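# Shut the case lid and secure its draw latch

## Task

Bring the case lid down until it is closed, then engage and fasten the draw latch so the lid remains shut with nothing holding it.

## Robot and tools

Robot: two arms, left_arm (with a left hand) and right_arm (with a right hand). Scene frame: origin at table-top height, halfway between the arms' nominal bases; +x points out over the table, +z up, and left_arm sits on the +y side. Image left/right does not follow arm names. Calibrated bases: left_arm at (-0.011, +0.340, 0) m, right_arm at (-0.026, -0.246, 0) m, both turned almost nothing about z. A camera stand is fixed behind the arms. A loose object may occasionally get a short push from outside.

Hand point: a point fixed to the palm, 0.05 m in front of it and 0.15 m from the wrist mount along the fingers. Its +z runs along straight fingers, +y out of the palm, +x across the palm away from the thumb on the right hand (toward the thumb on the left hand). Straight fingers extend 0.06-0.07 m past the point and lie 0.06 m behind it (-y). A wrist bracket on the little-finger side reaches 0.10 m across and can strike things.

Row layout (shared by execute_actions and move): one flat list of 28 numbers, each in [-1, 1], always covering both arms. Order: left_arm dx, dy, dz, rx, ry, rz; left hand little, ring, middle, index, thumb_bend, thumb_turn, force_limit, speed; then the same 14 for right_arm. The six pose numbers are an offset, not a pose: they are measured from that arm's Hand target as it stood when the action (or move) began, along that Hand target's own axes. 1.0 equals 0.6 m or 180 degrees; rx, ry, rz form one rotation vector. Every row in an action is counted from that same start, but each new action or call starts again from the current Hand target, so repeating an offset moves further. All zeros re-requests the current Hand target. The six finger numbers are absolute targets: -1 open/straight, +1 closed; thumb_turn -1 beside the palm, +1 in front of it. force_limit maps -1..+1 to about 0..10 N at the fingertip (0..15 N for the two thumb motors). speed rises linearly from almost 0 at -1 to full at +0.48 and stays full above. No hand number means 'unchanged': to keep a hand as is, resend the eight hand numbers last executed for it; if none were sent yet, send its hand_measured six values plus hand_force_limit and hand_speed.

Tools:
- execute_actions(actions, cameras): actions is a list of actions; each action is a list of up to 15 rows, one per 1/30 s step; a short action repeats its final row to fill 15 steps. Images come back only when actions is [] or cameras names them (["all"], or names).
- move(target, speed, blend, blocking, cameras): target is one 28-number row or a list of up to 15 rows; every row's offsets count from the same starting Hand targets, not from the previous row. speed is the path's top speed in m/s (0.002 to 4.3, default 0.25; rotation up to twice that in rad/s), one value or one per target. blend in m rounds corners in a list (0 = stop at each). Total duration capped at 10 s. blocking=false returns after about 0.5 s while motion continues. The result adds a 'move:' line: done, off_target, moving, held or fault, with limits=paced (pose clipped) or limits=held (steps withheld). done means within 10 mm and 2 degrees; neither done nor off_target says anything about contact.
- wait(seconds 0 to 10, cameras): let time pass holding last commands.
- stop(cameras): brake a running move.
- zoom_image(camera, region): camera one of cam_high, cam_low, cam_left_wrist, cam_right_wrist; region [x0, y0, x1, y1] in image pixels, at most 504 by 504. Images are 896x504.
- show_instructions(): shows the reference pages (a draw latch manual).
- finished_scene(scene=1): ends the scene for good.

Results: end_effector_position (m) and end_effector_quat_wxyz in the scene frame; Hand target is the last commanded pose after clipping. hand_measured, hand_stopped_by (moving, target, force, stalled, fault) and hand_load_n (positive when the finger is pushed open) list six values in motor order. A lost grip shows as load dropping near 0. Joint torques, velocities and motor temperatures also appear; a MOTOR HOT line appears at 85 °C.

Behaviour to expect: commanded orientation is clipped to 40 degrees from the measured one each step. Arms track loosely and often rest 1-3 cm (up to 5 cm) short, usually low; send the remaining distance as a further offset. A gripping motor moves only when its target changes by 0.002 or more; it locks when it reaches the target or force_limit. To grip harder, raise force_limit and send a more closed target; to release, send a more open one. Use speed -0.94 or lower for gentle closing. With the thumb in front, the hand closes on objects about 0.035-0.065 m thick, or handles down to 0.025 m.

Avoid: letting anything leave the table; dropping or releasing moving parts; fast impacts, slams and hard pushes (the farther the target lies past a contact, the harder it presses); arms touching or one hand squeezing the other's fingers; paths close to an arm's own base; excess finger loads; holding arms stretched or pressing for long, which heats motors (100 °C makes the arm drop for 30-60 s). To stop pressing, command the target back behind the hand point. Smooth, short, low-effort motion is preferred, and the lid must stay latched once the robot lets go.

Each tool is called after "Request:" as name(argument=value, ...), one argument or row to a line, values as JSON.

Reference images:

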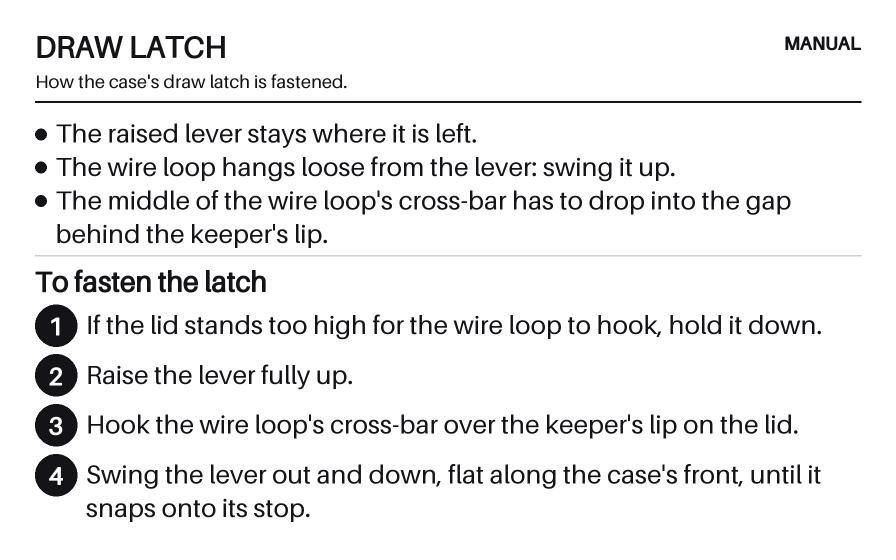

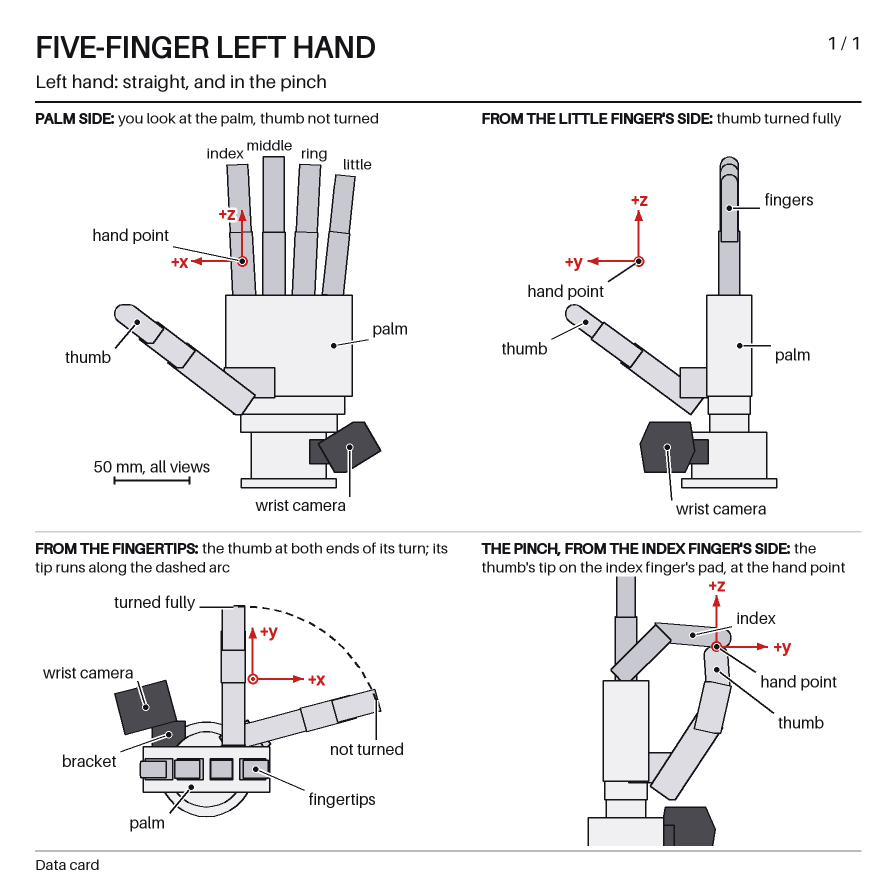

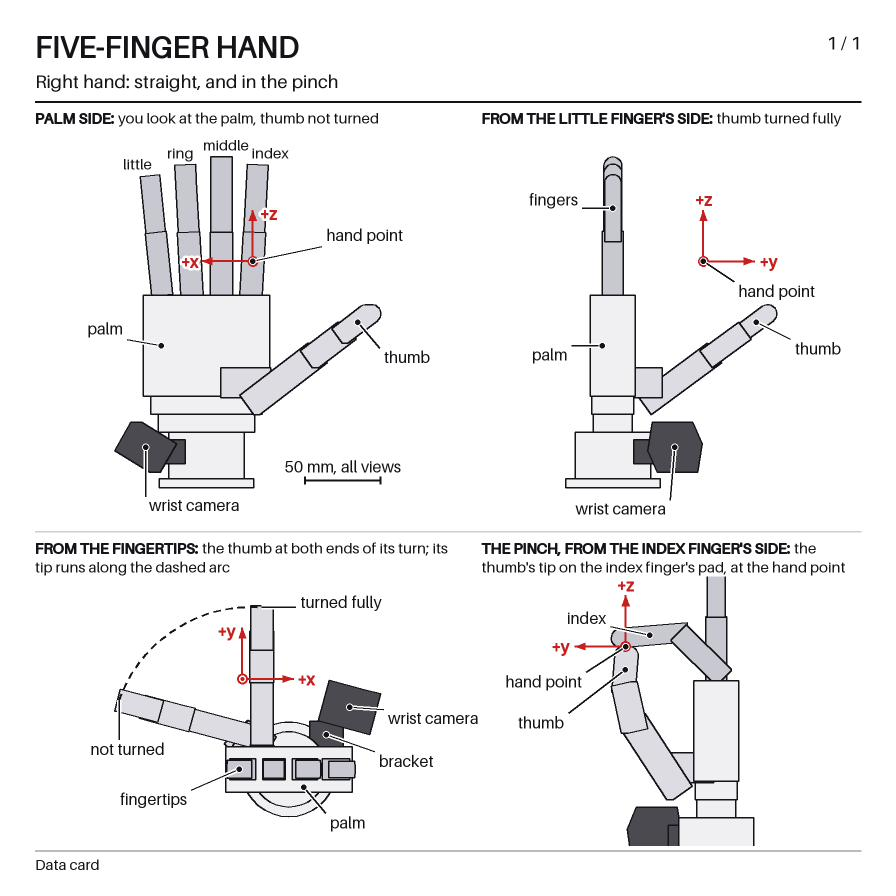

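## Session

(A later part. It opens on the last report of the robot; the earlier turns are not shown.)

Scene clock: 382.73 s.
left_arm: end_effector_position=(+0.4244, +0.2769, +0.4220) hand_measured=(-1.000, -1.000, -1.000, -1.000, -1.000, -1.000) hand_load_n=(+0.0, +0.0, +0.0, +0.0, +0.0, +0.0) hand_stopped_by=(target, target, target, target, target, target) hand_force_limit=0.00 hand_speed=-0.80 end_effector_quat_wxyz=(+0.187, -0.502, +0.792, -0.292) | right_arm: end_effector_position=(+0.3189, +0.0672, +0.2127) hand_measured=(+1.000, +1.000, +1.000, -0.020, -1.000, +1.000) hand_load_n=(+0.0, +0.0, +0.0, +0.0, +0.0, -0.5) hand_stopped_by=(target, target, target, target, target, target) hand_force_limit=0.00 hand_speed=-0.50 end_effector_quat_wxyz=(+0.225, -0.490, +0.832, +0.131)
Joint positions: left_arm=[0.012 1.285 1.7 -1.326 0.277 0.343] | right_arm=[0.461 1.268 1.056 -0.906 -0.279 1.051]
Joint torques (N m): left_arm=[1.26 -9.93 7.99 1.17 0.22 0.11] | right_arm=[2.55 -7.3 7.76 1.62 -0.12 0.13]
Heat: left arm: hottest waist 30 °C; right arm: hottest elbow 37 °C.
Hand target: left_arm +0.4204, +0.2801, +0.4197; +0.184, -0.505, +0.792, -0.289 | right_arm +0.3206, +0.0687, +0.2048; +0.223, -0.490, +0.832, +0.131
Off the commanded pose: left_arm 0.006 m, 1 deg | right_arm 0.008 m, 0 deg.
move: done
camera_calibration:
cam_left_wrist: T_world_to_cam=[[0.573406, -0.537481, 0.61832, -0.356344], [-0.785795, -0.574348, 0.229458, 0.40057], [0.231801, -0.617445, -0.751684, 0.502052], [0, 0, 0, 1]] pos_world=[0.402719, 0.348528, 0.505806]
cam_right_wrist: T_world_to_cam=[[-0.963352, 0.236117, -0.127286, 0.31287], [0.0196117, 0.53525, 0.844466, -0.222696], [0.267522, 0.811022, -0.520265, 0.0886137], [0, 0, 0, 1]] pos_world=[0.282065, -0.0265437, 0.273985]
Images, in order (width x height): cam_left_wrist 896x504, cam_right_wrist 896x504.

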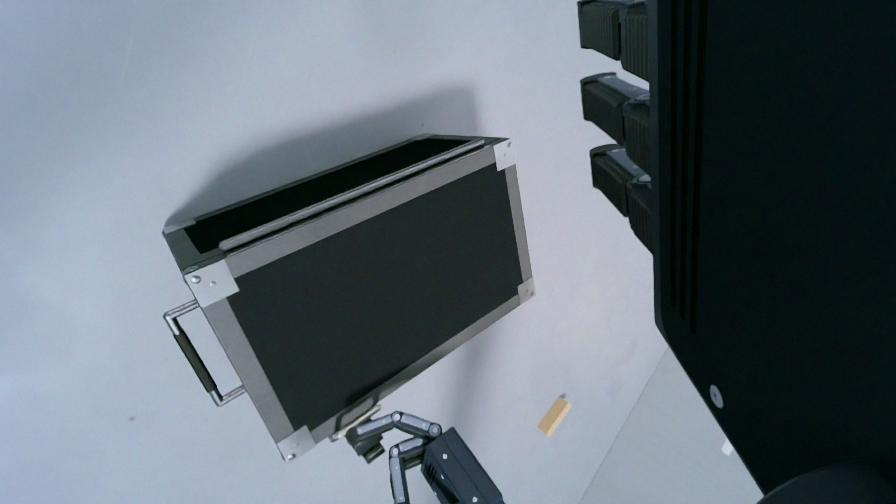

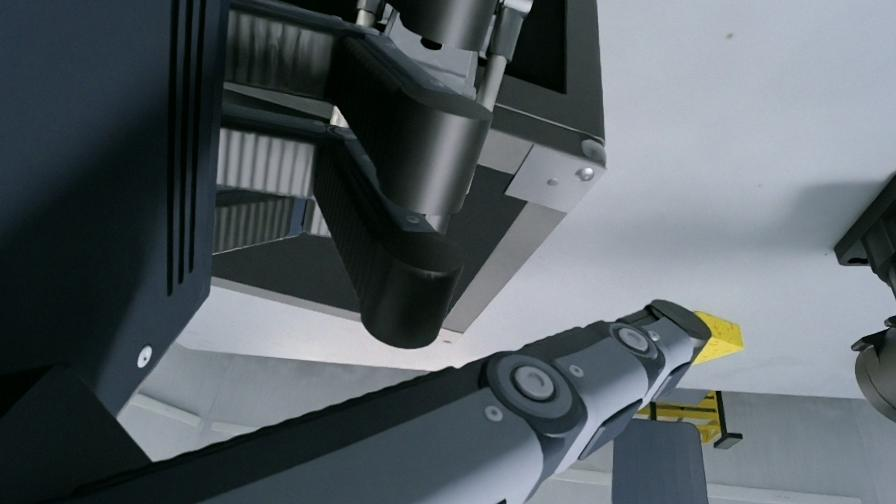

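Request:
move(
  target=[
    [0,0,0,0,0,0,-1,-1,-1,-1,-1,-1,0,-0.8,0.0083,0,0.0144,0,0,0,1,1,1,-0.02,-1,1,0,-0.5],
  ],
  speed=0.05,
  cameras=["cam_left_wrist"],
)

Request:
zoom_image(
  camera="cam_left_wrist",
  region=[280, 360, 480, 500],
)

Scene clock: 385.30 s.
left_arm: end_effector_position=(+0.4244, +0.2769, +0.4220) hand_measured=(-1.000, -1.000, -1.000, -1.000, -1.000, -1.000) hand_load_n=(-0.5, +0.0, +0.0, +0.0, +0.0, +0.0) hand_stopped_by=(target, target, target, target, target, target) hand_force_limit=0.00 hand_speed=-0.80 end_effector_quat_wxyz=(+0.187, -0.502, +0.792, -0.292) | right_arm: end_effector_position=(+0.3201, +0.0678, +0.2075) hand_measured=(+1.000, +1.000, +1.000, -0.020, -1.000, +1.000) hand_load_n=(+0.0, +0.0, +0.0, +0.0, +0.0, +0.0) hand_stopped_by=(target, target, target, target, target, target) hand_force_limit=0.00 hand_speed=-0.50 end_effector_quat_wxyz=(+0.231, -0.490, +0.830, +0.131)
Joint positions: left_arm=[0.012 1.285 1.7 -1.326 0.277 0.343] | right_arm=[0.461 1.268 1.038 -0.876 -0.279 1.051]
Joint torques (N m): left_arm=[1.08 -9.99 7.92 1.21 0.23 0.11] | right_arm=[2.61 -7.24 7.51 1.69 -0.13 0.12]
Heat: left arm: hottest waist 30 °C; right arm: hottest elbow 36 °C.
Hand target: left_arm +0.4204, +0.2801, +0.4197; +0.184, -0.505, +0.792, -0.289 | right_arm +0.3207, +0.0688, +0.1950; +0.223, -0.490, +0.832, +0.131
Off the commanded pose: left_arm 0.006 m, 1 deg | right_arm 0.013 m, 1 deg.
move: off_target (right_arm)
camera_calibration:
cam_left_wrist: T_world_to_cam=[[0.573406, -0.537481, 0.61832, -0.356344], [-0.785795, -0.574348, 0.229458, 0.40057], [0.231801, -0.617445, -0.751684, 0.502052], [0, 0, 0, 1]] pos_world=[0.402719, 0.348528, 0.505806]
Images, in order (width x height): cam_left_wrist 896x504.

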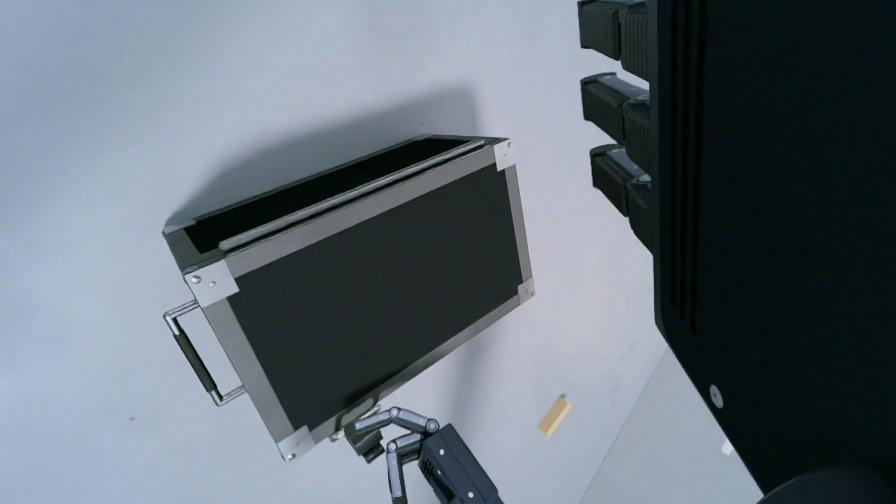

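Scaled by 2.520.

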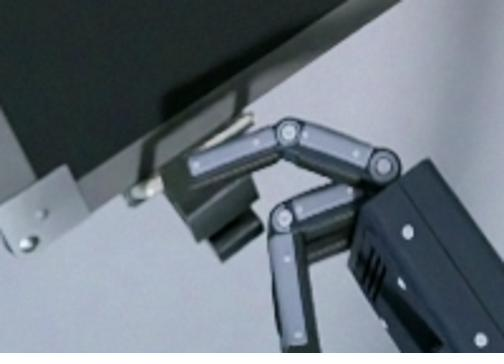

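Request:
move(
  target=[
    [0,0,0,0,0,0,-1,-1,-1,-1,-1,-1,0,-0.8,0.036,0,-0.0208,0,0,0,1,1,1,-0.02,-1,1,0,-0.5],
  ],
  speed=0.05,
  cameras=["cam_left_wrist"],
)

Request:
zoom_image(
  camera="cam_left_wrist",
  region=[280, 360, 480, 500],
)

Scene clock: 387.50 s.
left_arm: end_effector_position=(+0.4244, +0.2769, +0.4220) hand_measured=(-1.000, -1.000, -1.000, -1.000, -1.000, -1.000) hand_load_n=(+0.0, +0.0, +0.0, +0.0, +0.0, +0.0) hand_stopped_by=(target, target, target, target, target, target) hand_force_limit=0.00 hand_speed=-0.80 end_effector_quat_wxyz=(+0.187, -0.502, +0.792, -0.292) | right_arm: end_effector_position=(+0.3132, +0.0550, +0.2038) hand_measured=(+1.000, +1.000, +1.000, -0.020, -1.000, +1.000) hand_load_n=(+0.0, +0.0, +0.0, -0.5, +0.0, +0.0) hand_stopped_by=(target, target, target, target, target, target) hand_force_limit=0.00 hand_speed=-0.50 end_effector_quat_wxyz=(+0.232, -0.490, +0.830, +0.134)
Joint positions: left_arm=[0.012 1.285 1.7 -1.326 0.277 0.343] | right_arm=[0.436 1.238 1.001 -0.872 -0.295 1.031]
Joint torques (N m): left_arm=[1.32 -9.99 7.88 1.21 0.23 0.1] | right_arm=[1.67 -8.47 6.94 0.65 -0.18 -0.01]
Heat: left arm: hottest waist 30 °C; right arm: hottest elbow 36 °C.
Hand target: left_arm +0.4204, +0.2801, +0.4197; +0.184, -0.505, +0.792, -0.289 | right_arm +0.3085, +0.0470, +0.1950; +0.223, -0.490, +0.832, +0.132
Off the commanded pose: left_arm 0.006 m, 1 deg | right_arm 0.013 m, 1 deg.
move: off_target (right_arm)
camera_calibration:
cam_left_wrist: T_world_to_cam=[[0.573406, -0.537481, 0.61832, -0.356344], [-0.785795, -0.574348, 0.229458, 0.40057], [0.231801, -0.617445, -0.751684, 0.502052], [0, 0, 0, 1]] pos_world=[0.402719, 0.348528, 0.505806]
Images, in order (width x height): cam_left_wrist 896x504.

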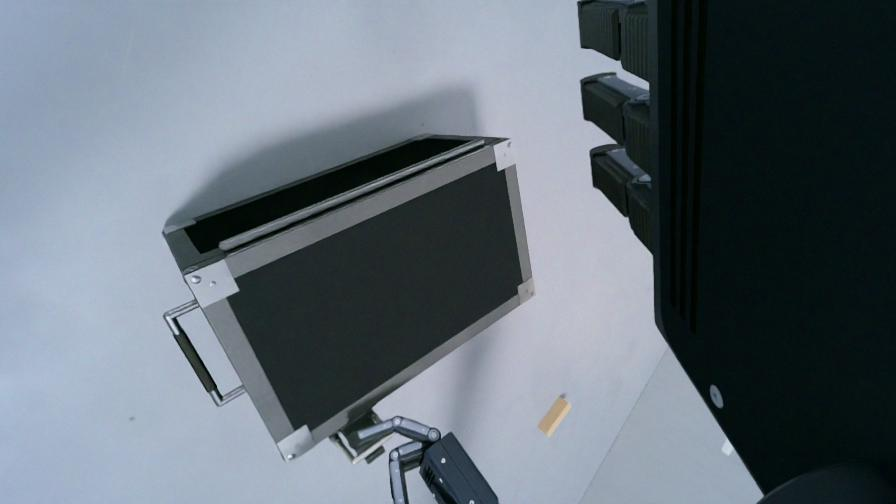

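Scaled by 2.520.

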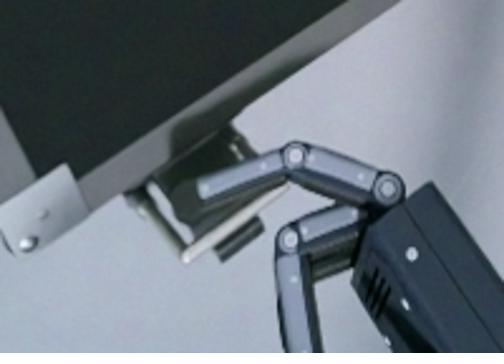

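Request:
move(
  target=[
    [0,0,0,0,0,0,-1,-1,-1,-1,-1,-1,0,-0.8,-0.0505,0,0.0292,0,0,0,1,1,1,-0.02,-1,1,0,-0.5],
  ],
  speed=0.05,
  cameras=["cam_left_wrist"],
)

Request:
zoom_image(
  camera="cam_left_wrist",
  region=[280, 360, 480, 500],
)

Scene clock: 393.30 s.
left_arm: end_effector_position=(+0.4244, +0.2769, +0.4220) hand_measured=(-1.000, -1.000, -1.000, -1.000, -1.000, -1.000) hand_load_n=(+0.0, +0.0, +0.0, +0.0, +0.0, +0.0) hand_stopped_by=(target, target, target, target, target, target) hand_force_limit=0.00 hand_speed=-0.80 end_effector_quat_wxyz=(+0.187, -0.502, +0.792, -0.292) | right_arm: end_effector_position=(+0.3172, +0.0645, +0.1995) hand_measured=(+1.000, +1.000, +1.000, -0.020, -1.000, +1.000) hand_load_n=(+0.0, -2.0, +0.0, -1.0, +0.0, +0.0) hand_stopped_by=(target, target, target, target, target, target) hand_force_limit=0.00 hand_speed=-0.50 end_effector_quat_wxyz=(+0.231, -0.487, +0.832, +0.132)
Joint positions: left_arm=[0.012 1.285 1.7 -1.326 0.277 0.343] | right_arm=[0.456 1.261 1.01 -0.855 -0.281 1.055]
Joint torques (N m): left_arm=[1.03 -10.17 7.98 1.2 0.23 0.1] | right_arm=[3.96 -4.25 10.89 1.01 0.18 0.22]
Heat: left arm: hottest waist 30 °C; right arm: hottest elbow 36 °C.
Hand target: left_arm +0.4204, +0.2801, +0.4197; +0.184, -0.505, +0.792, -0.289 | right_arm +0.3255, +0.0776, +0.1950; +0.223, -0.490, +0.832, +0.132
Off the commanded pose: left_arm 0.006 m, 1 deg | right_arm 0.016 m, 1 deg.
move: off_target (right_arm)
camera_calibration:
cam_left_wrist: T_world_to_cam=[[0.573406, -0.537481, 0.61832, -0.356344], [-0.785795, -0.574348, 0.229458, 0.40057], [0.231801, -0.617445, -0.751684, 0.502052], [0, 0, 0, 1]] pos_world=[0.402719, 0.348528, 0.505806]
Images, in order (width x height): cam_left_wrist 896x504.

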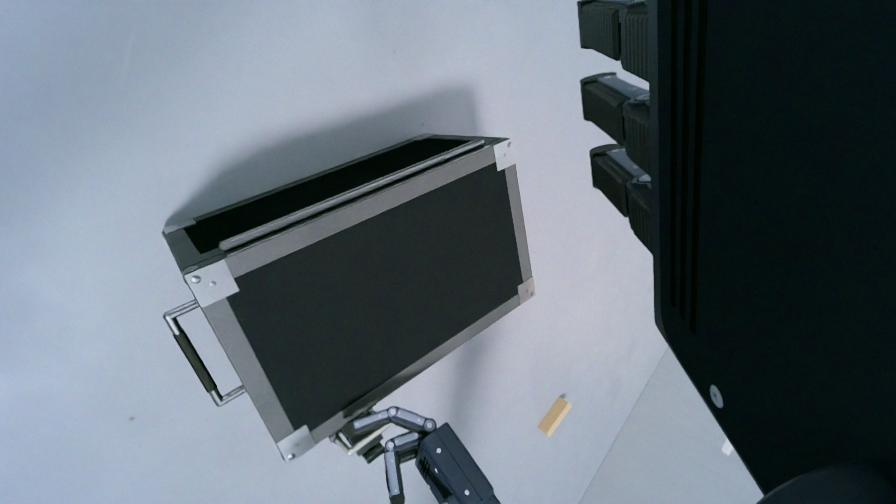

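Scaled by 2.520.

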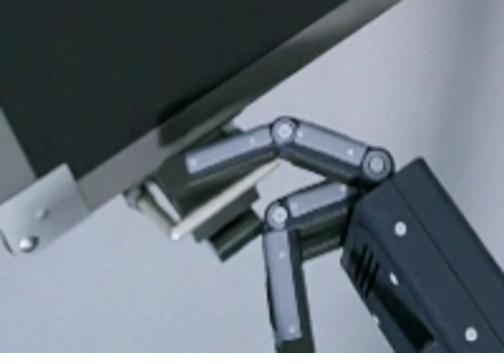

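Request:
move(
  target=[
    [0,0,0,0,0,0,-1,-1,-1,-1,-1,-1,0,-0.8,-0.0405,0,-0.0535,0,0,0,1,1,1,-0.02,-1,1,0,-0.5],
  ],
  speed=0.06,
  cameras=["cam_left_wrist"],
)

Request:
zoom_image(
  camera="cam_left_wrist",
  region=[280, 360, 480, 500],
)

Scene clock: 396.90 s.
left_arm: end_effector_position=(+0.4244, +0.2769, +0.4220) hand_measured=(-1.000, -1.000, -1.000, -1.000, -1.000, -1.000) hand_load_n=(+0.0, +0.0, +0.0, +0.0, +0.0, +0.0) hand_stopped_by=(target, target, target, target, target, target) hand_force_limit=0.00 hand_speed=-0.80 end_effector_quat_wxyz=(+0.187, -0.502, +0.792, -0.292) | right_arm: end_effector_position=(+0.3162, +0.0707, +0.2163) hand_measured=(+1.000, +1.000, +1.000, -0.020, -1.000, +1.000) hand_load_n=(+0.0, +0.0, +0.0, +0.0, +0.0, +0.0) hand_stopped_by=(target, target, target, target, target, target) hand_force_limit=0.00 hand_speed=-0.50 end_effector_quat_wxyz=(+0.211, -0.489, +0.836, +0.131)
Joint positions: left_arm=[0.012 1.285 1.7 -1.326 0.277 0.343] | right_arm=[0.474 1.278 1.083 -0.948 -0.271 1.064]
Joint torques (N m): left_arm=[1.14 -10.11 7.98 1.18 0.23 0.1] | right_arm=[2.96 -7.18 12.77 0.42 -0.14 0.17]
Heat: left arm: hottest waist 30 °C; right arm: hottest elbow 36 °C.
Hand target: left_arm +0.4204, +0.2801, +0.4197; +0.184, -0.505, +0.792, -0.289 | right_arm +0.3279, +0.0821, +0.2350; +0.223, -0.490, +0.832, +0.132
Off the commanded pose: left_arm 0.006 m, 1 deg | right_arm 0.025 m, 1 deg.
move: off_target (right_arm)
camera_calibration:
cam_left_wrist: T_world_to_cam=[[0.573406, -0.537481, 0.61832, -0.356344], [-0.785795, -0.574348, 0.229458, 0.40057], [0.231801, -0.617445, -0.751684, 0.502052], [0, 0, 0, 1]] pos_world=[0.402719, 0.348528, 0.505806]
Images, in order (width x height): cam_left_wrist 896x504.

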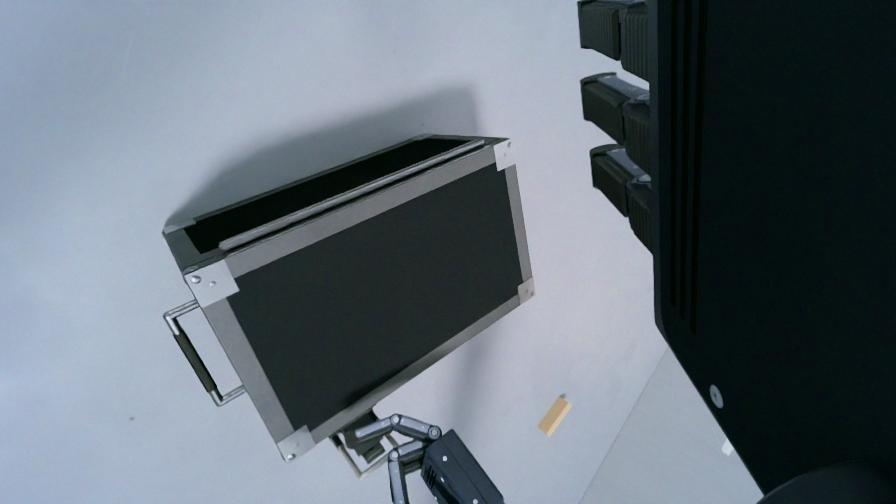

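Scaled by 2.520.

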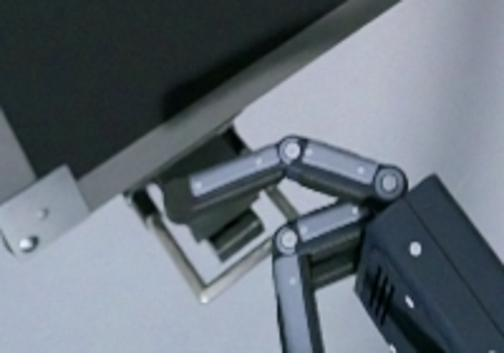

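Request:
move(
  target=[
    [0,0,0,0,0,0,-1,-1,-1,-1,-1,-1,0,-0.8,-0.035,0,0.015,0,0,0,1,1,1,-0.02,-1,1,0,-0.5],
  ],
  speed=0.06,
  cameras=["cam_left_wrist"],
)

Request:
zoom_image(
  camera="cam_left_wrist",
  region=[280, 360, 480, 500],
)

Scene clock: 402.33 s.
left_arm: end_effector_position=(+0.4244, +0.2769, +0.4220) hand_measured=(-1.000, -1.000, -1.000, -1.000, -1.000, -1.000) hand_load_n=(+0.0, +0.0, +0.0, +0.0, +0.0, +0.5) hand_stopped_by=(target, target, target, target, target, target) hand_force_limit=0.00 hand_speed=-0.80 end_effector_quat_wxyz=(+0.187, -0.502, +0.792, -0.292) | right_arm: end_effector_position=(+0.3258, +0.0892, +0.2187) hand_measured=(+1.000, +1.000, +1.000, -0.020, -1.000, +1.000) hand_load_n=(+0.0, +0.0, +0.0, +0.0, +0.0, +0.0) hand_stopped_by=(target, target, target, target, target, target) hand_force_limit=0.00 hand_speed=-0.50 end_effector_quat_wxyz=(+0.208, -0.490, +0.836, +0.132)
Joint positions: left_arm=[0.012 1.285 1.7 -1.326 0.277 0.343] | right_arm=[0.502 1.325 1.131 -0.948 -0.261 1.091]
Joint torques (N m): left_arm=[1.32 -10.23 7.99 1.18 0.24 0.09] | right_arm=[3.19 -7.77 12.86 0.47 0.01 0.2]
Heat: left arm: hottest elbow 30 °C; right arm: hottest elbow 36 °C.
Hand target: left_arm +0.4204, +0.2801, +0.4197; +0.184, -0.505, +0.792, -0.289 | right_arm +0.3388, +0.1019, +0.2377; +0.223, -0.490, +0.832, +0.132
Off the commanded pose: left_arm 0.006 m, 1 deg | right_arm 0.026 m, 2 deg.
move: off_target (right_arm)
camera_calibration:
cam_left_wrist: T_world_to_cam=[[0.573406, -0.537481, 0.61832, -0.356344], [-0.785795, -0.574348, 0.229458, 0.40057], [0.231801, -0.617445, -0.751684, 0.502052], [0, 0, 0, 1]] pos_world=[0.402719, 0.348528, 0.505806]
Images, in order (width x height): cam_left_wrist 896x504.

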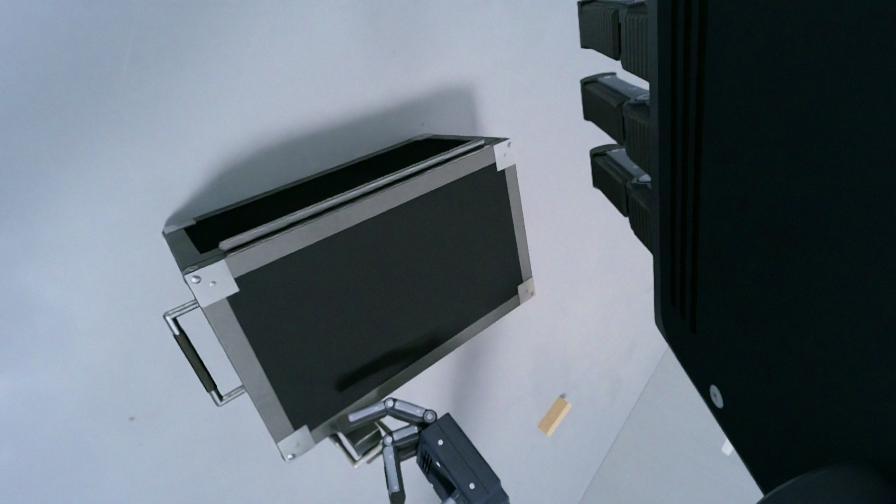

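Scaled by 2.520.

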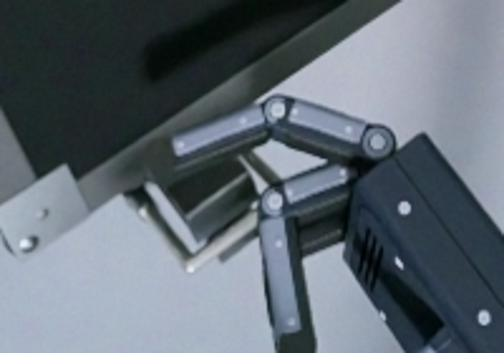

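Request:
move(
  target=[
    [0,0,0,0,0,0,-1,-1,-1,-1,-1,-1,0,-0.8,-0.035,0,0.018,0,0,0,1,1,1,-0.02,-1,1,0,-0.5],
  ],
  speed=0.06,
  cameras=["cam_left_wrist","cam_right_wrist"],
)

Request:
zoom_image(
  camera="cam_left_wrist",
  region=[280, 360, 480, 500],
)

Scene clock: 404.27 s.
left_arm: end_effector_position=(+0.4244, +0.2769, +0.4220) hand_measured=(-1.000, -1.000, -1.000, -1.000, -1.000, -1.000) hand_load_n=(+0.0, +0.0, +0.0, +0.0, +0.0, +0.0) hand_stopped_by=(target, target, target, target, target, target) hand_force_limit=0.00 hand_speed=-0.80 end_effector_quat_wxyz=(+0.187, -0.502, +0.792, -0.292) | right_arm: end_effector_position=(+0.3366, +0.1085, +0.2195) hand_measured=(+1.000, +1.000, +1.000, -0.020, -1.000, +1.000) hand_load_n=(+0.0, +0.0, +0.0, +0.0, +0.0, +0.0) hand_stopped_by=(target, target, target, target, target, target) hand_force_limit=0.00 hand_speed=-0.50 end_effector_quat_wxyz=(+0.206, -0.490, +0.837, +0.131)
Joint positions: left_arm=[0.012 1.285 1.7 -1.326 0.277 0.343] | right_arm=[0.529 1.376 1.184 -0.948 -0.249 1.116]
Joint torques (N m): left_arm=[1.14 -10.05 8.03 1.18 0.24 0.11] | right_arm=[3.14 -8.82 12.89 0.79 0 0.14]
Heat: left arm: hottest elbow 30 °C; right arm: hottest elbow 36 °C.
Hand target: left_arm +0.4204, +0.2801, +0.4197; +0.184, -0.505, +0.792, -0.289 | right_arm +0.3504, +0.1224, +0.2387; +0.223, -0.490, +0.832, +0.131
Off the commanded pose: left_arm 0.006 m, 1 deg | right_arm 0.028 m, 2 deg.
move: off_target (right_arm)
camera_calibration:
cam_left_wrist: T_world_to_cam=[[0.573406, -0.537481, 0.61832, -0.356344], [-0.785795, -0.574348, 0.229458, 0.40057], [0.231801, -0.617445, -0.751684, 0.502052], [0, 0, 0, 1]] pos_world=[0.402719, 0.348528, 0.505806]
cam_right_wrist: T_world_to_cam=[[-0.966875, 0.235083, -0.0994374, 0.316081], [0.0485668, 0.551889, 0.832502, -0.259761], [0.250586, 0.800096, -0.545025, 0.0661785], [0, 0, 0, 1]] pos_world=[0.301644, 0.0161049, 0.283751]
Images, in order (width x height): cam_left_wrist 896x504, cam_right_wrist 896x504.

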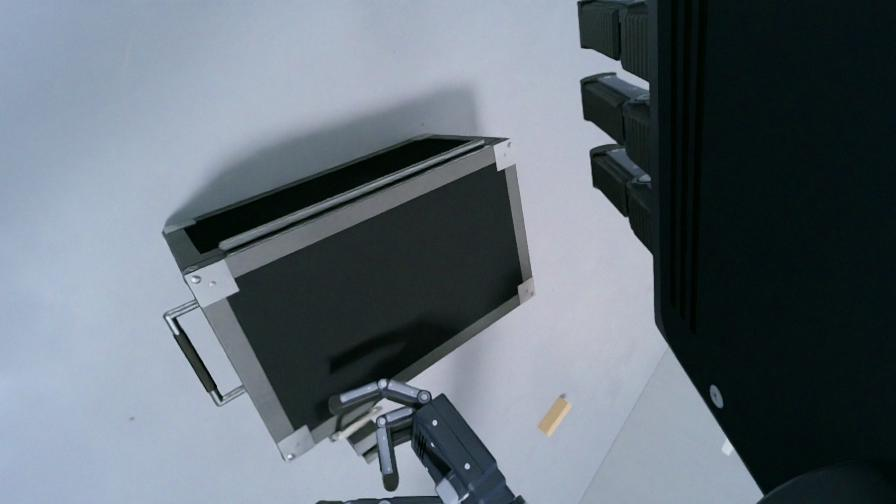

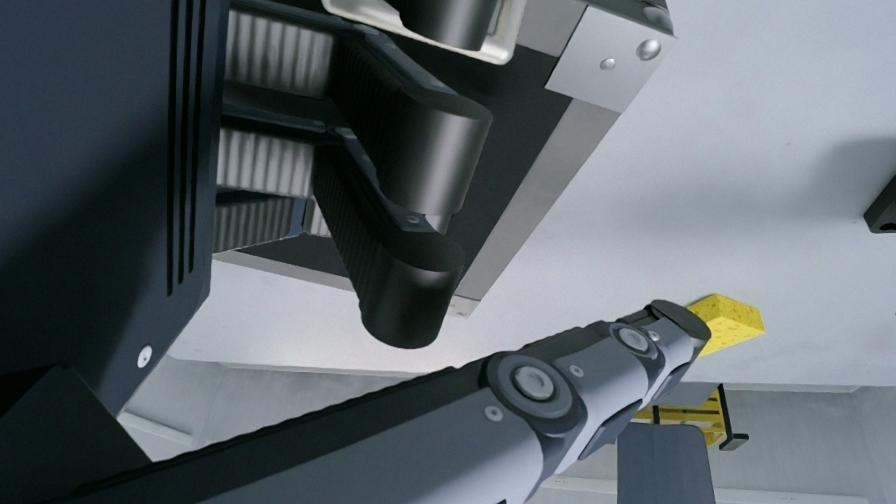

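Scaled by 2.520.

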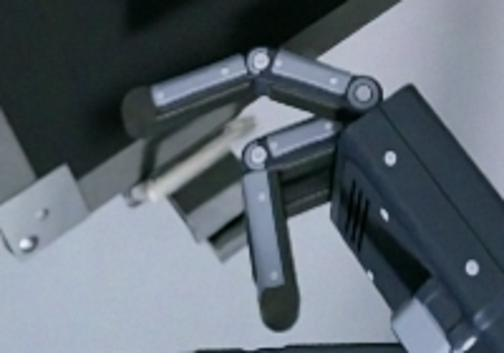

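Request:
move(
  target=[
    [0,0,0,0,0,0,-1,-1,-1,-1,-1,-1,0,-0.8,-0.0667,0,-0.1155,0,0,0,1,1,1,-0.02,-1,1,0,-0.5],
    [0,0,0,0,0,0,-1,-1,-1,-1,-1,-1,0,-0.8,0.08,-0.0017,-0.12,0,0.1667,0,1,1,1,-0.02,-1,1,0,-0.5],
  ],
  speed=[0.1,0.15],
  blend=[0.01,0],
  cameras=["cam_left_wrist","cam_right_wrist"],
)

Request:
zoom_image(
  camera="cam_left_wrist",
  region=[280, 360, 480, 500],
)

Scene clock: 409.50 s.
left_arm: end_effector_position=(+0.4244, +0.2769, +0.4220) hand_measured=(-1.000, -1.000, -1.000, -1.000, -1.000, -1.000) hand_load_n=(+0.0, +0.0, +0.0, +0.0, +0.0, -0.5) hand_stopped_by=(target, target, target, target, target, target) hand_force_limit=0.00 hand_speed=-0.80 end_effector_quat_wxyz=(+0.187, -0.502, +0.792, -0.292) | right_arm: end_effector_position=(+0.3052, +0.0440, +0.2643) hand_measured=(+1.000, +1.000, +1.000, -0.020, -1.000, +1.000) hand_load_n=(+0.0, +0.0, +0.0, +0.0, +0.0, +0.0) hand_stopped_by=(target, target, target, target, target, target) hand_force_limit=0.00 hand_speed=-0.50 end_effector_quat_wxyz=(-0.012, -0.500, +0.866, +0.002)
Joint positions: left_arm=[0.012 1.285 1.7 -1.326 0.277 0.343] | right_arm=[0.544 1.494 1.543 -1.645 -0.004 1.087]
Joint torques (N m): left_arm=[1.14 -10.11 7.97 1.24 0.25 0.08] | right_arm=[3.19 -9.93 11.92 -0.46 0.19 0.02]
Heat: left arm: hottest elbow 30 °C; right arm: hottest elbow 36 °C.
Hand target: left_arm +0.4204, +0.2801, +0.4197; +0.184, -0.505, +0.792, -0.289 | right_arm +0.3136, +0.0541, +0.2773; +0.000, -0.508, +0.862, +0.000
Off the commanded pose: left_arm 0.006 m, 1 deg | right_arm 0.018 m, 2 deg.
move: off_target (right_arm)
camera_calibration:
cam_left_wrist: T_world_to_cam=[[0.573406, -0.537481, 0.61832, -0.356344], [-0.785795, -0.574348, 0.229458, 0.40057], [0.231801, -0.617445, -0.751684, 0.502052], [0, 0, 0, 1]] pos_world=[0.402719, 0.348528, 0.505806]
cam_right_wrist: T_world_to_cam=[[-0.972472, 0.229071, 0.0427128, 0.269856], [0.221299, 0.850508, 0.477141, -0.231877], [0.0729717, 0.473459, -0.877788, 0.306632], [0, 0, 0, 1]] pos_world=[0.291366, -0.00978054, 0.368269]
Images, in order (width x height): cam_left_wrist 896x504, cam_right_wrist 896x504.

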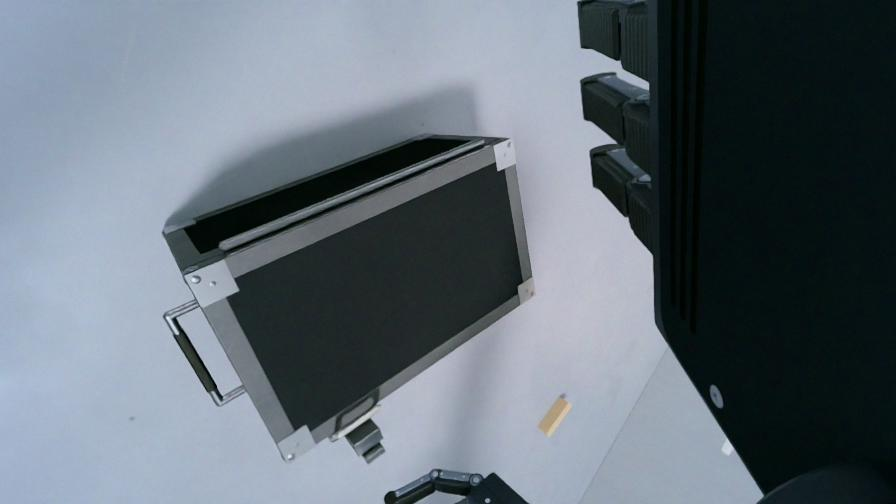

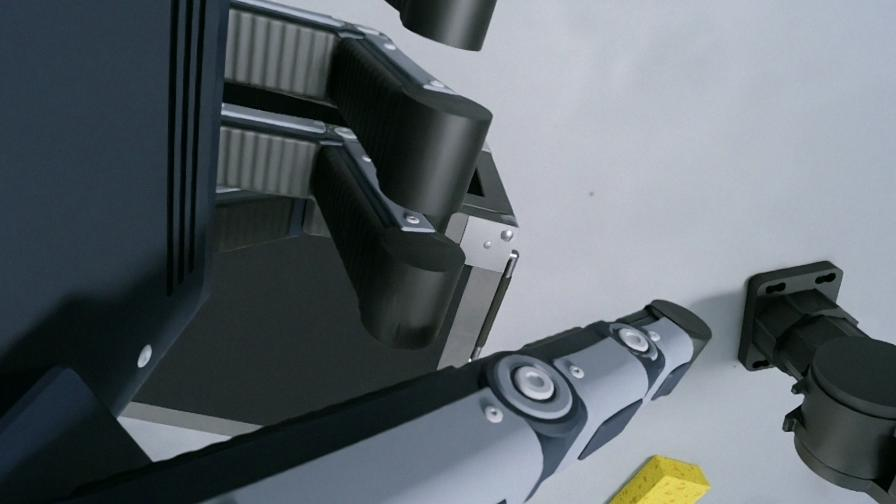

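Scaled by 2.520.

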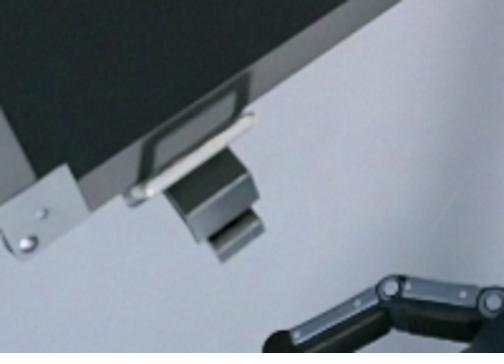

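Request:
move(
  target=[
    [0,0,0,0,0,0,-1,-1,-1,-1,-1,-1,0,-0.8,-0.0127,0,0.085,0,0,0,1,1,1,-0.02,-1,1,0,-0.5],
  ],
  speed=[0.1],
  cameras=["cam_left_wrist","cam_right_wrist"],
)

Request:
zoom_image(
  camera="cam_left_wrist",
  region=[280, 360, 480, 500],
)

Scene clock: 411.53 s.
left_arm: end_effector_position=(+0.4244, +0.2769, +0.4220) hand_measured=(-1.000, -1.000, -1.000, -1.000, -1.000, -1.000) hand_load_n=(+0.0, +0.0, +0.0, +0.0, +0.0, +0.0) hand_stopped_by=(target, target, target, target, target, target) hand_force_limit=0.00 hand_speed=-0.80 end_effector_quat_wxyz=(+0.187, -0.502, +0.792, -0.292) | right_arm: end_effector_position=(+0.3173, +0.0559, +0.2351) hand_measured=(+1.000, +1.000, +1.000, -0.020, -1.000, +1.000) hand_load_n=(+0.0, +0.0, +0.0, +0.0, +0.0, +0.0) hand_stopped_by=(target, target, target, target, target, target) hand_force_limit=0.00 hand_speed=-0.50 end_effector_quat_wxyz=(+0.004, -0.504, +0.864, +0.002)
Joint positions: left_arm=[0.012 1.285 1.7 -1.326 0.277 0.343] | right_arm=[0.552 1.515 1.49 -1.539 -0.004 1.087]
Joint torques (N m): left_arm=[1.14 -10.11 7.9 1.21 0.22 0.12] | right_arm=[3.14 -11.16 7.47 0.59 0.17 0.1]
Heat: left arm: hottest elbow 30 °C; right arm: hottest elbow 36 °C.
Hand target: left_arm +0.4204, +0.2801, +0.4197; +0.184, -0.505, +0.792, -0.289 | right_arm +0.3172, +0.0608, +0.2262; +0.000, -0.508, +0.862, +0.000
Off the commanded pose: left_arm 0.006 m, 1 deg | right_arm 0.010 m, 1 deg.
move: done
camera_calibration:
cam_left_wrist: T_world_to_cam=[[0.573406, -0.537481, 0.61832, -0.356344], [-0.785795, -0.574348, 0.229458, 0.40057], [0.231801, -0.617445, -0.751684, 0.502052], [0, 0, 0, 1]] pos_world=[0.402719, 0.348528, 0.505806]
cam_right_wrist: T_world_to_cam=[[-0.975139, 0.220685, 0.0200603, 0.286768], [0.201226, 0.843957, 0.497238, -0.228805], [0.0928029, 0.488912, -0.867382, 0.264975], [0, 0, 0, 1]] pos_world=[0.301089, 0.000266693, 0.337852]
Images, in order (width x height): cam_left_wrist 896x504, cam_right_wrist 896x504.

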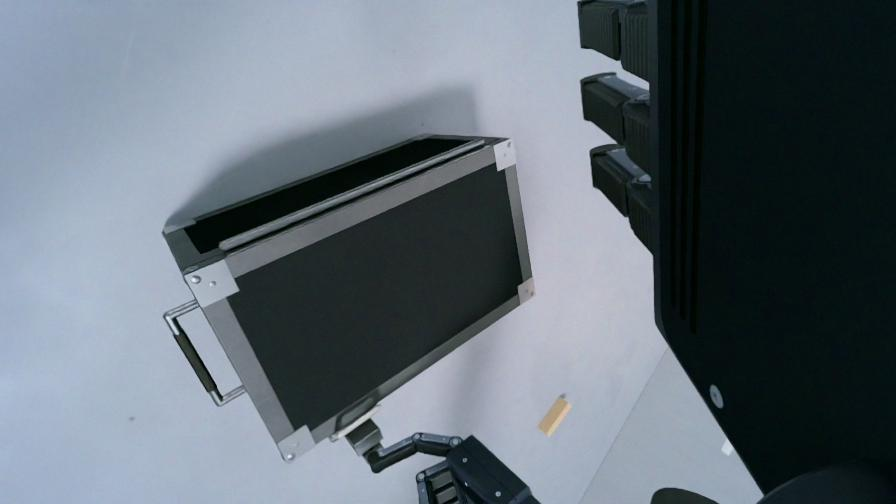

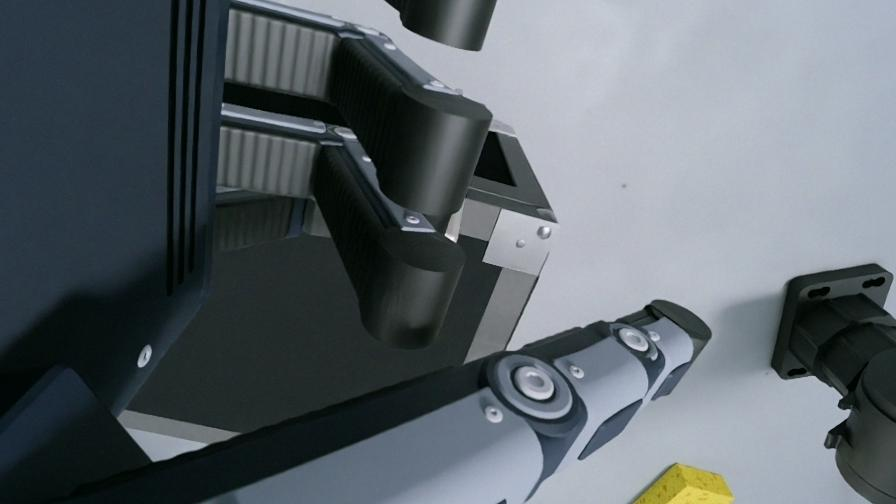

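Scaled by 2.520.

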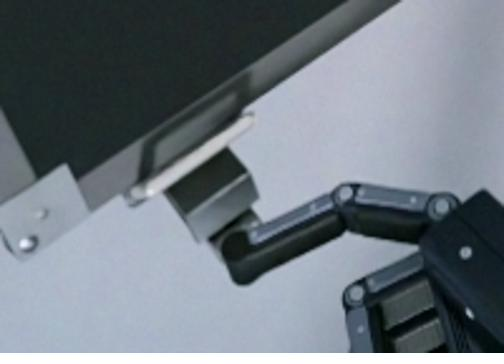

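Request:
move(
  target=[
    [0,0,0,0,0,0,-1,-1,-1,-1,-1,-1,0,-0.8,-0.006,0,0.043,0,0,0,1,1,1,-0.02,-1,1,0,-0.5],
  ],
  speed=[0.06],
  cameras=["cam_left_wrist","cam_right_wrist"],
)

Request:
zoom_image(
  camera="cam_left_wrist",
  region=[280, 360, 480, 500],
)

Scene clock: 413.83 s.
left_arm: end_effector_position=(+0.4244, +0.2769, +0.4220) hand_measured=(-1.000, -1.000, -1.000, -1.000, -1.000, -1.000) hand_load_n=(+0.0, +0.0, +0.0, +0.0, +0.0, +0.0) hand_stopped_by=(target, target, target, target, target, target) hand_force_limit=0.00 hand_speed=-0.80 end_effector_quat_wxyz=(+0.187, -0.502, +0.792, -0.292) | right_arm: end_effector_position=(+0.3194, +0.0591, +0.2115) hand_measured=(+1.000, +1.000, +1.000, -0.020, -1.000, +1.000) hand_load_n=(+0.0, +0.0, +0.0, +0.0, +0.0, +0.0) hand_stopped_by=(target, target, target, target, target, target) hand_force_limit=0.00 hand_speed=-0.50 end_effector_quat_wxyz=(+0.006, -0.505, +0.863, +0.002)
Joint positions: left_arm=[0.012 1.285 1.7 -1.326 0.277 0.343] | right_arm=[0.555 1.524 1.439 -1.473 -0.004 1.087]
Joint torques (N m): left_arm=[1.14 -10.17 7.95 1.21 0.23 0.09] | right_arm=[3.02 -10.64 7.28 0.76 0.17 0.12]
Heat: left arm: hottest elbow 30 °C; right arm: hottest elbow 36 °C.
Hand target: left_arm +0.4204, +0.2801, +0.4197; +0.184, -0.505, +0.792, -0.289 | right_arm +0.3190, +0.0639, +0.2003; +0.000, -0.508, +0.862, +0.000
Off the commanded pose: left_arm 0.006 m, 1 deg | right_arm 0.012 m, 1 deg.
move: off_target (right_arm)
camera_calibration:
cam_left_wrist: T_world_to_cam=[[0.573406, -0.537481, 0.61832, -0.356344], [-0.785795, -0.574348, 0.229458, 0.40057], [0.231801, -0.617445, -0.751684, 0.502052], [0, 0, 0, 1]] pos_world=[0.402719, 0.348528, 0.505806]
cam_right_wrist: T_world_to_cam=[[-0.975952, 0.217354, 0.0166013, 0.289714], [0.196313, 0.843255, 0.500382, -0.21918], [0.0947612, 0.491608, -0.865645, 0.241653], [0, 0, 0, 1]] pos_world=[0.302875, 0.00305519, 0.31405]
Images, in order (width x height): cam_left_wrist 896x504, cam_right_wrist 896x504.

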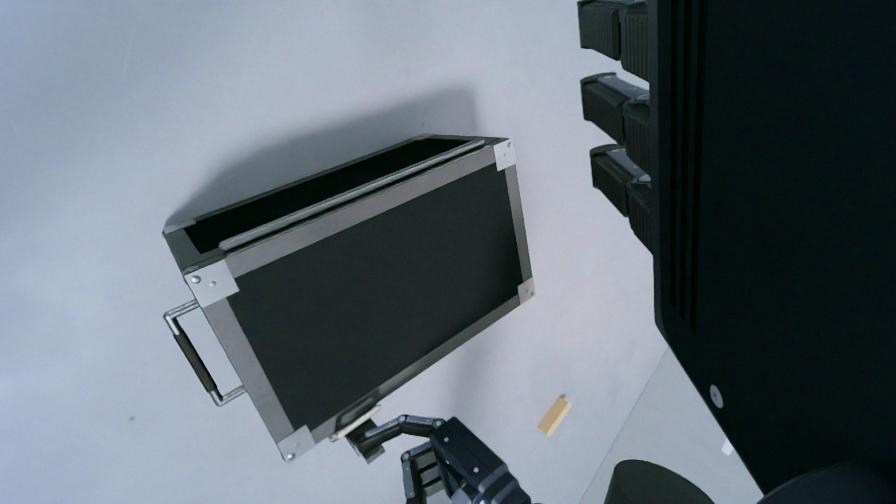

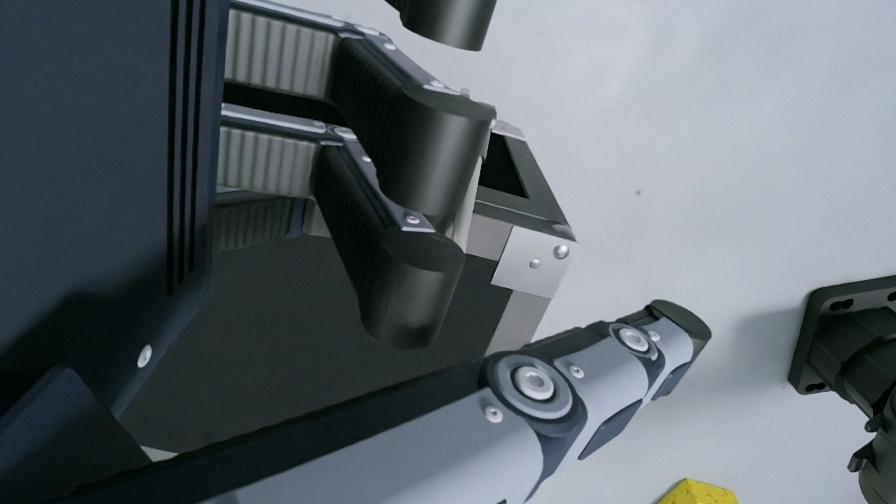

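Scaled by 2.520.

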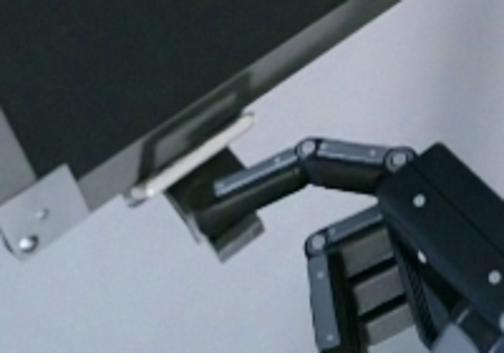

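Request:
move(
  target=[
    [0,0,0,0,0,0,-1,-1,-1,-1,-1,-1,0,-0.8,0,0,0.014,0,0,0,1,1,1,-0.02,-1,1,0,-0.5],
  ],
  speed=[0.05],
  cameras=[],
)

Scene clock: 415.47 s.
left_arm: end_effector_position=(+0.4244, +0.2769, +0.4220) hand_measured=(-1.000, -1.000, -1.000, -1.000, -1.000, -1.000) hand_load_n=(+0.0, +0.0, +0.0, +0.0, +0.0, +0.0) hand_stopped_by=(target, target, target, target, target, target) hand_force_limit=0.00 hand_speed=-0.80 end_effector_quat_wxyz=(+0.187, -0.502, +0.792, -0.292) | right_arm: end_effector_position=(+0.3201, +0.0600, +0.2052) hand_measured=(+1.000, +1.000, +1.000, -0.020, -1.000, +1.000) hand_load_n=(+0.0, +0.0, +0.0, +0.0, -0.5, +0.0) hand_stopped_by=(target, target, target, target, target, target) hand_force_limit=0.00 hand_speed=-0.50 end_effector_quat_wxyz=(+0.009, -0.505, +0.863, +0.002)
Joint positions: left_arm=[0.012 1.285 1.7 -1.326 0.277 0.343] | right_arm=[0.556 1.524 1.423 -1.45 -0.004 1.087]
Joint torques (N m): left_arm=[0.91 -10.23 7.92 1.22 0.25 0.11] | right_arm=[3.6 -10.34 7.12 0.69 0.2 0.11]
Heat: left arm: hottest elbow 30 °C; right arm: hottest elbow 36 °C.
Hand target: left_arm +0.4204, +0.2801, +0.4197; +0.184, -0.505, +0.792, -0.289 | right_arm +0.3189, +0.0639, +0.1919; +0.000, -0.508, +0.862, +0.000
Off the commanded pose: left_arm 0.006 m, 1 deg | right_arm 0.014 m, 1 deg.
move: off_target (right_arm)
No camera images: "cameras" was empty.


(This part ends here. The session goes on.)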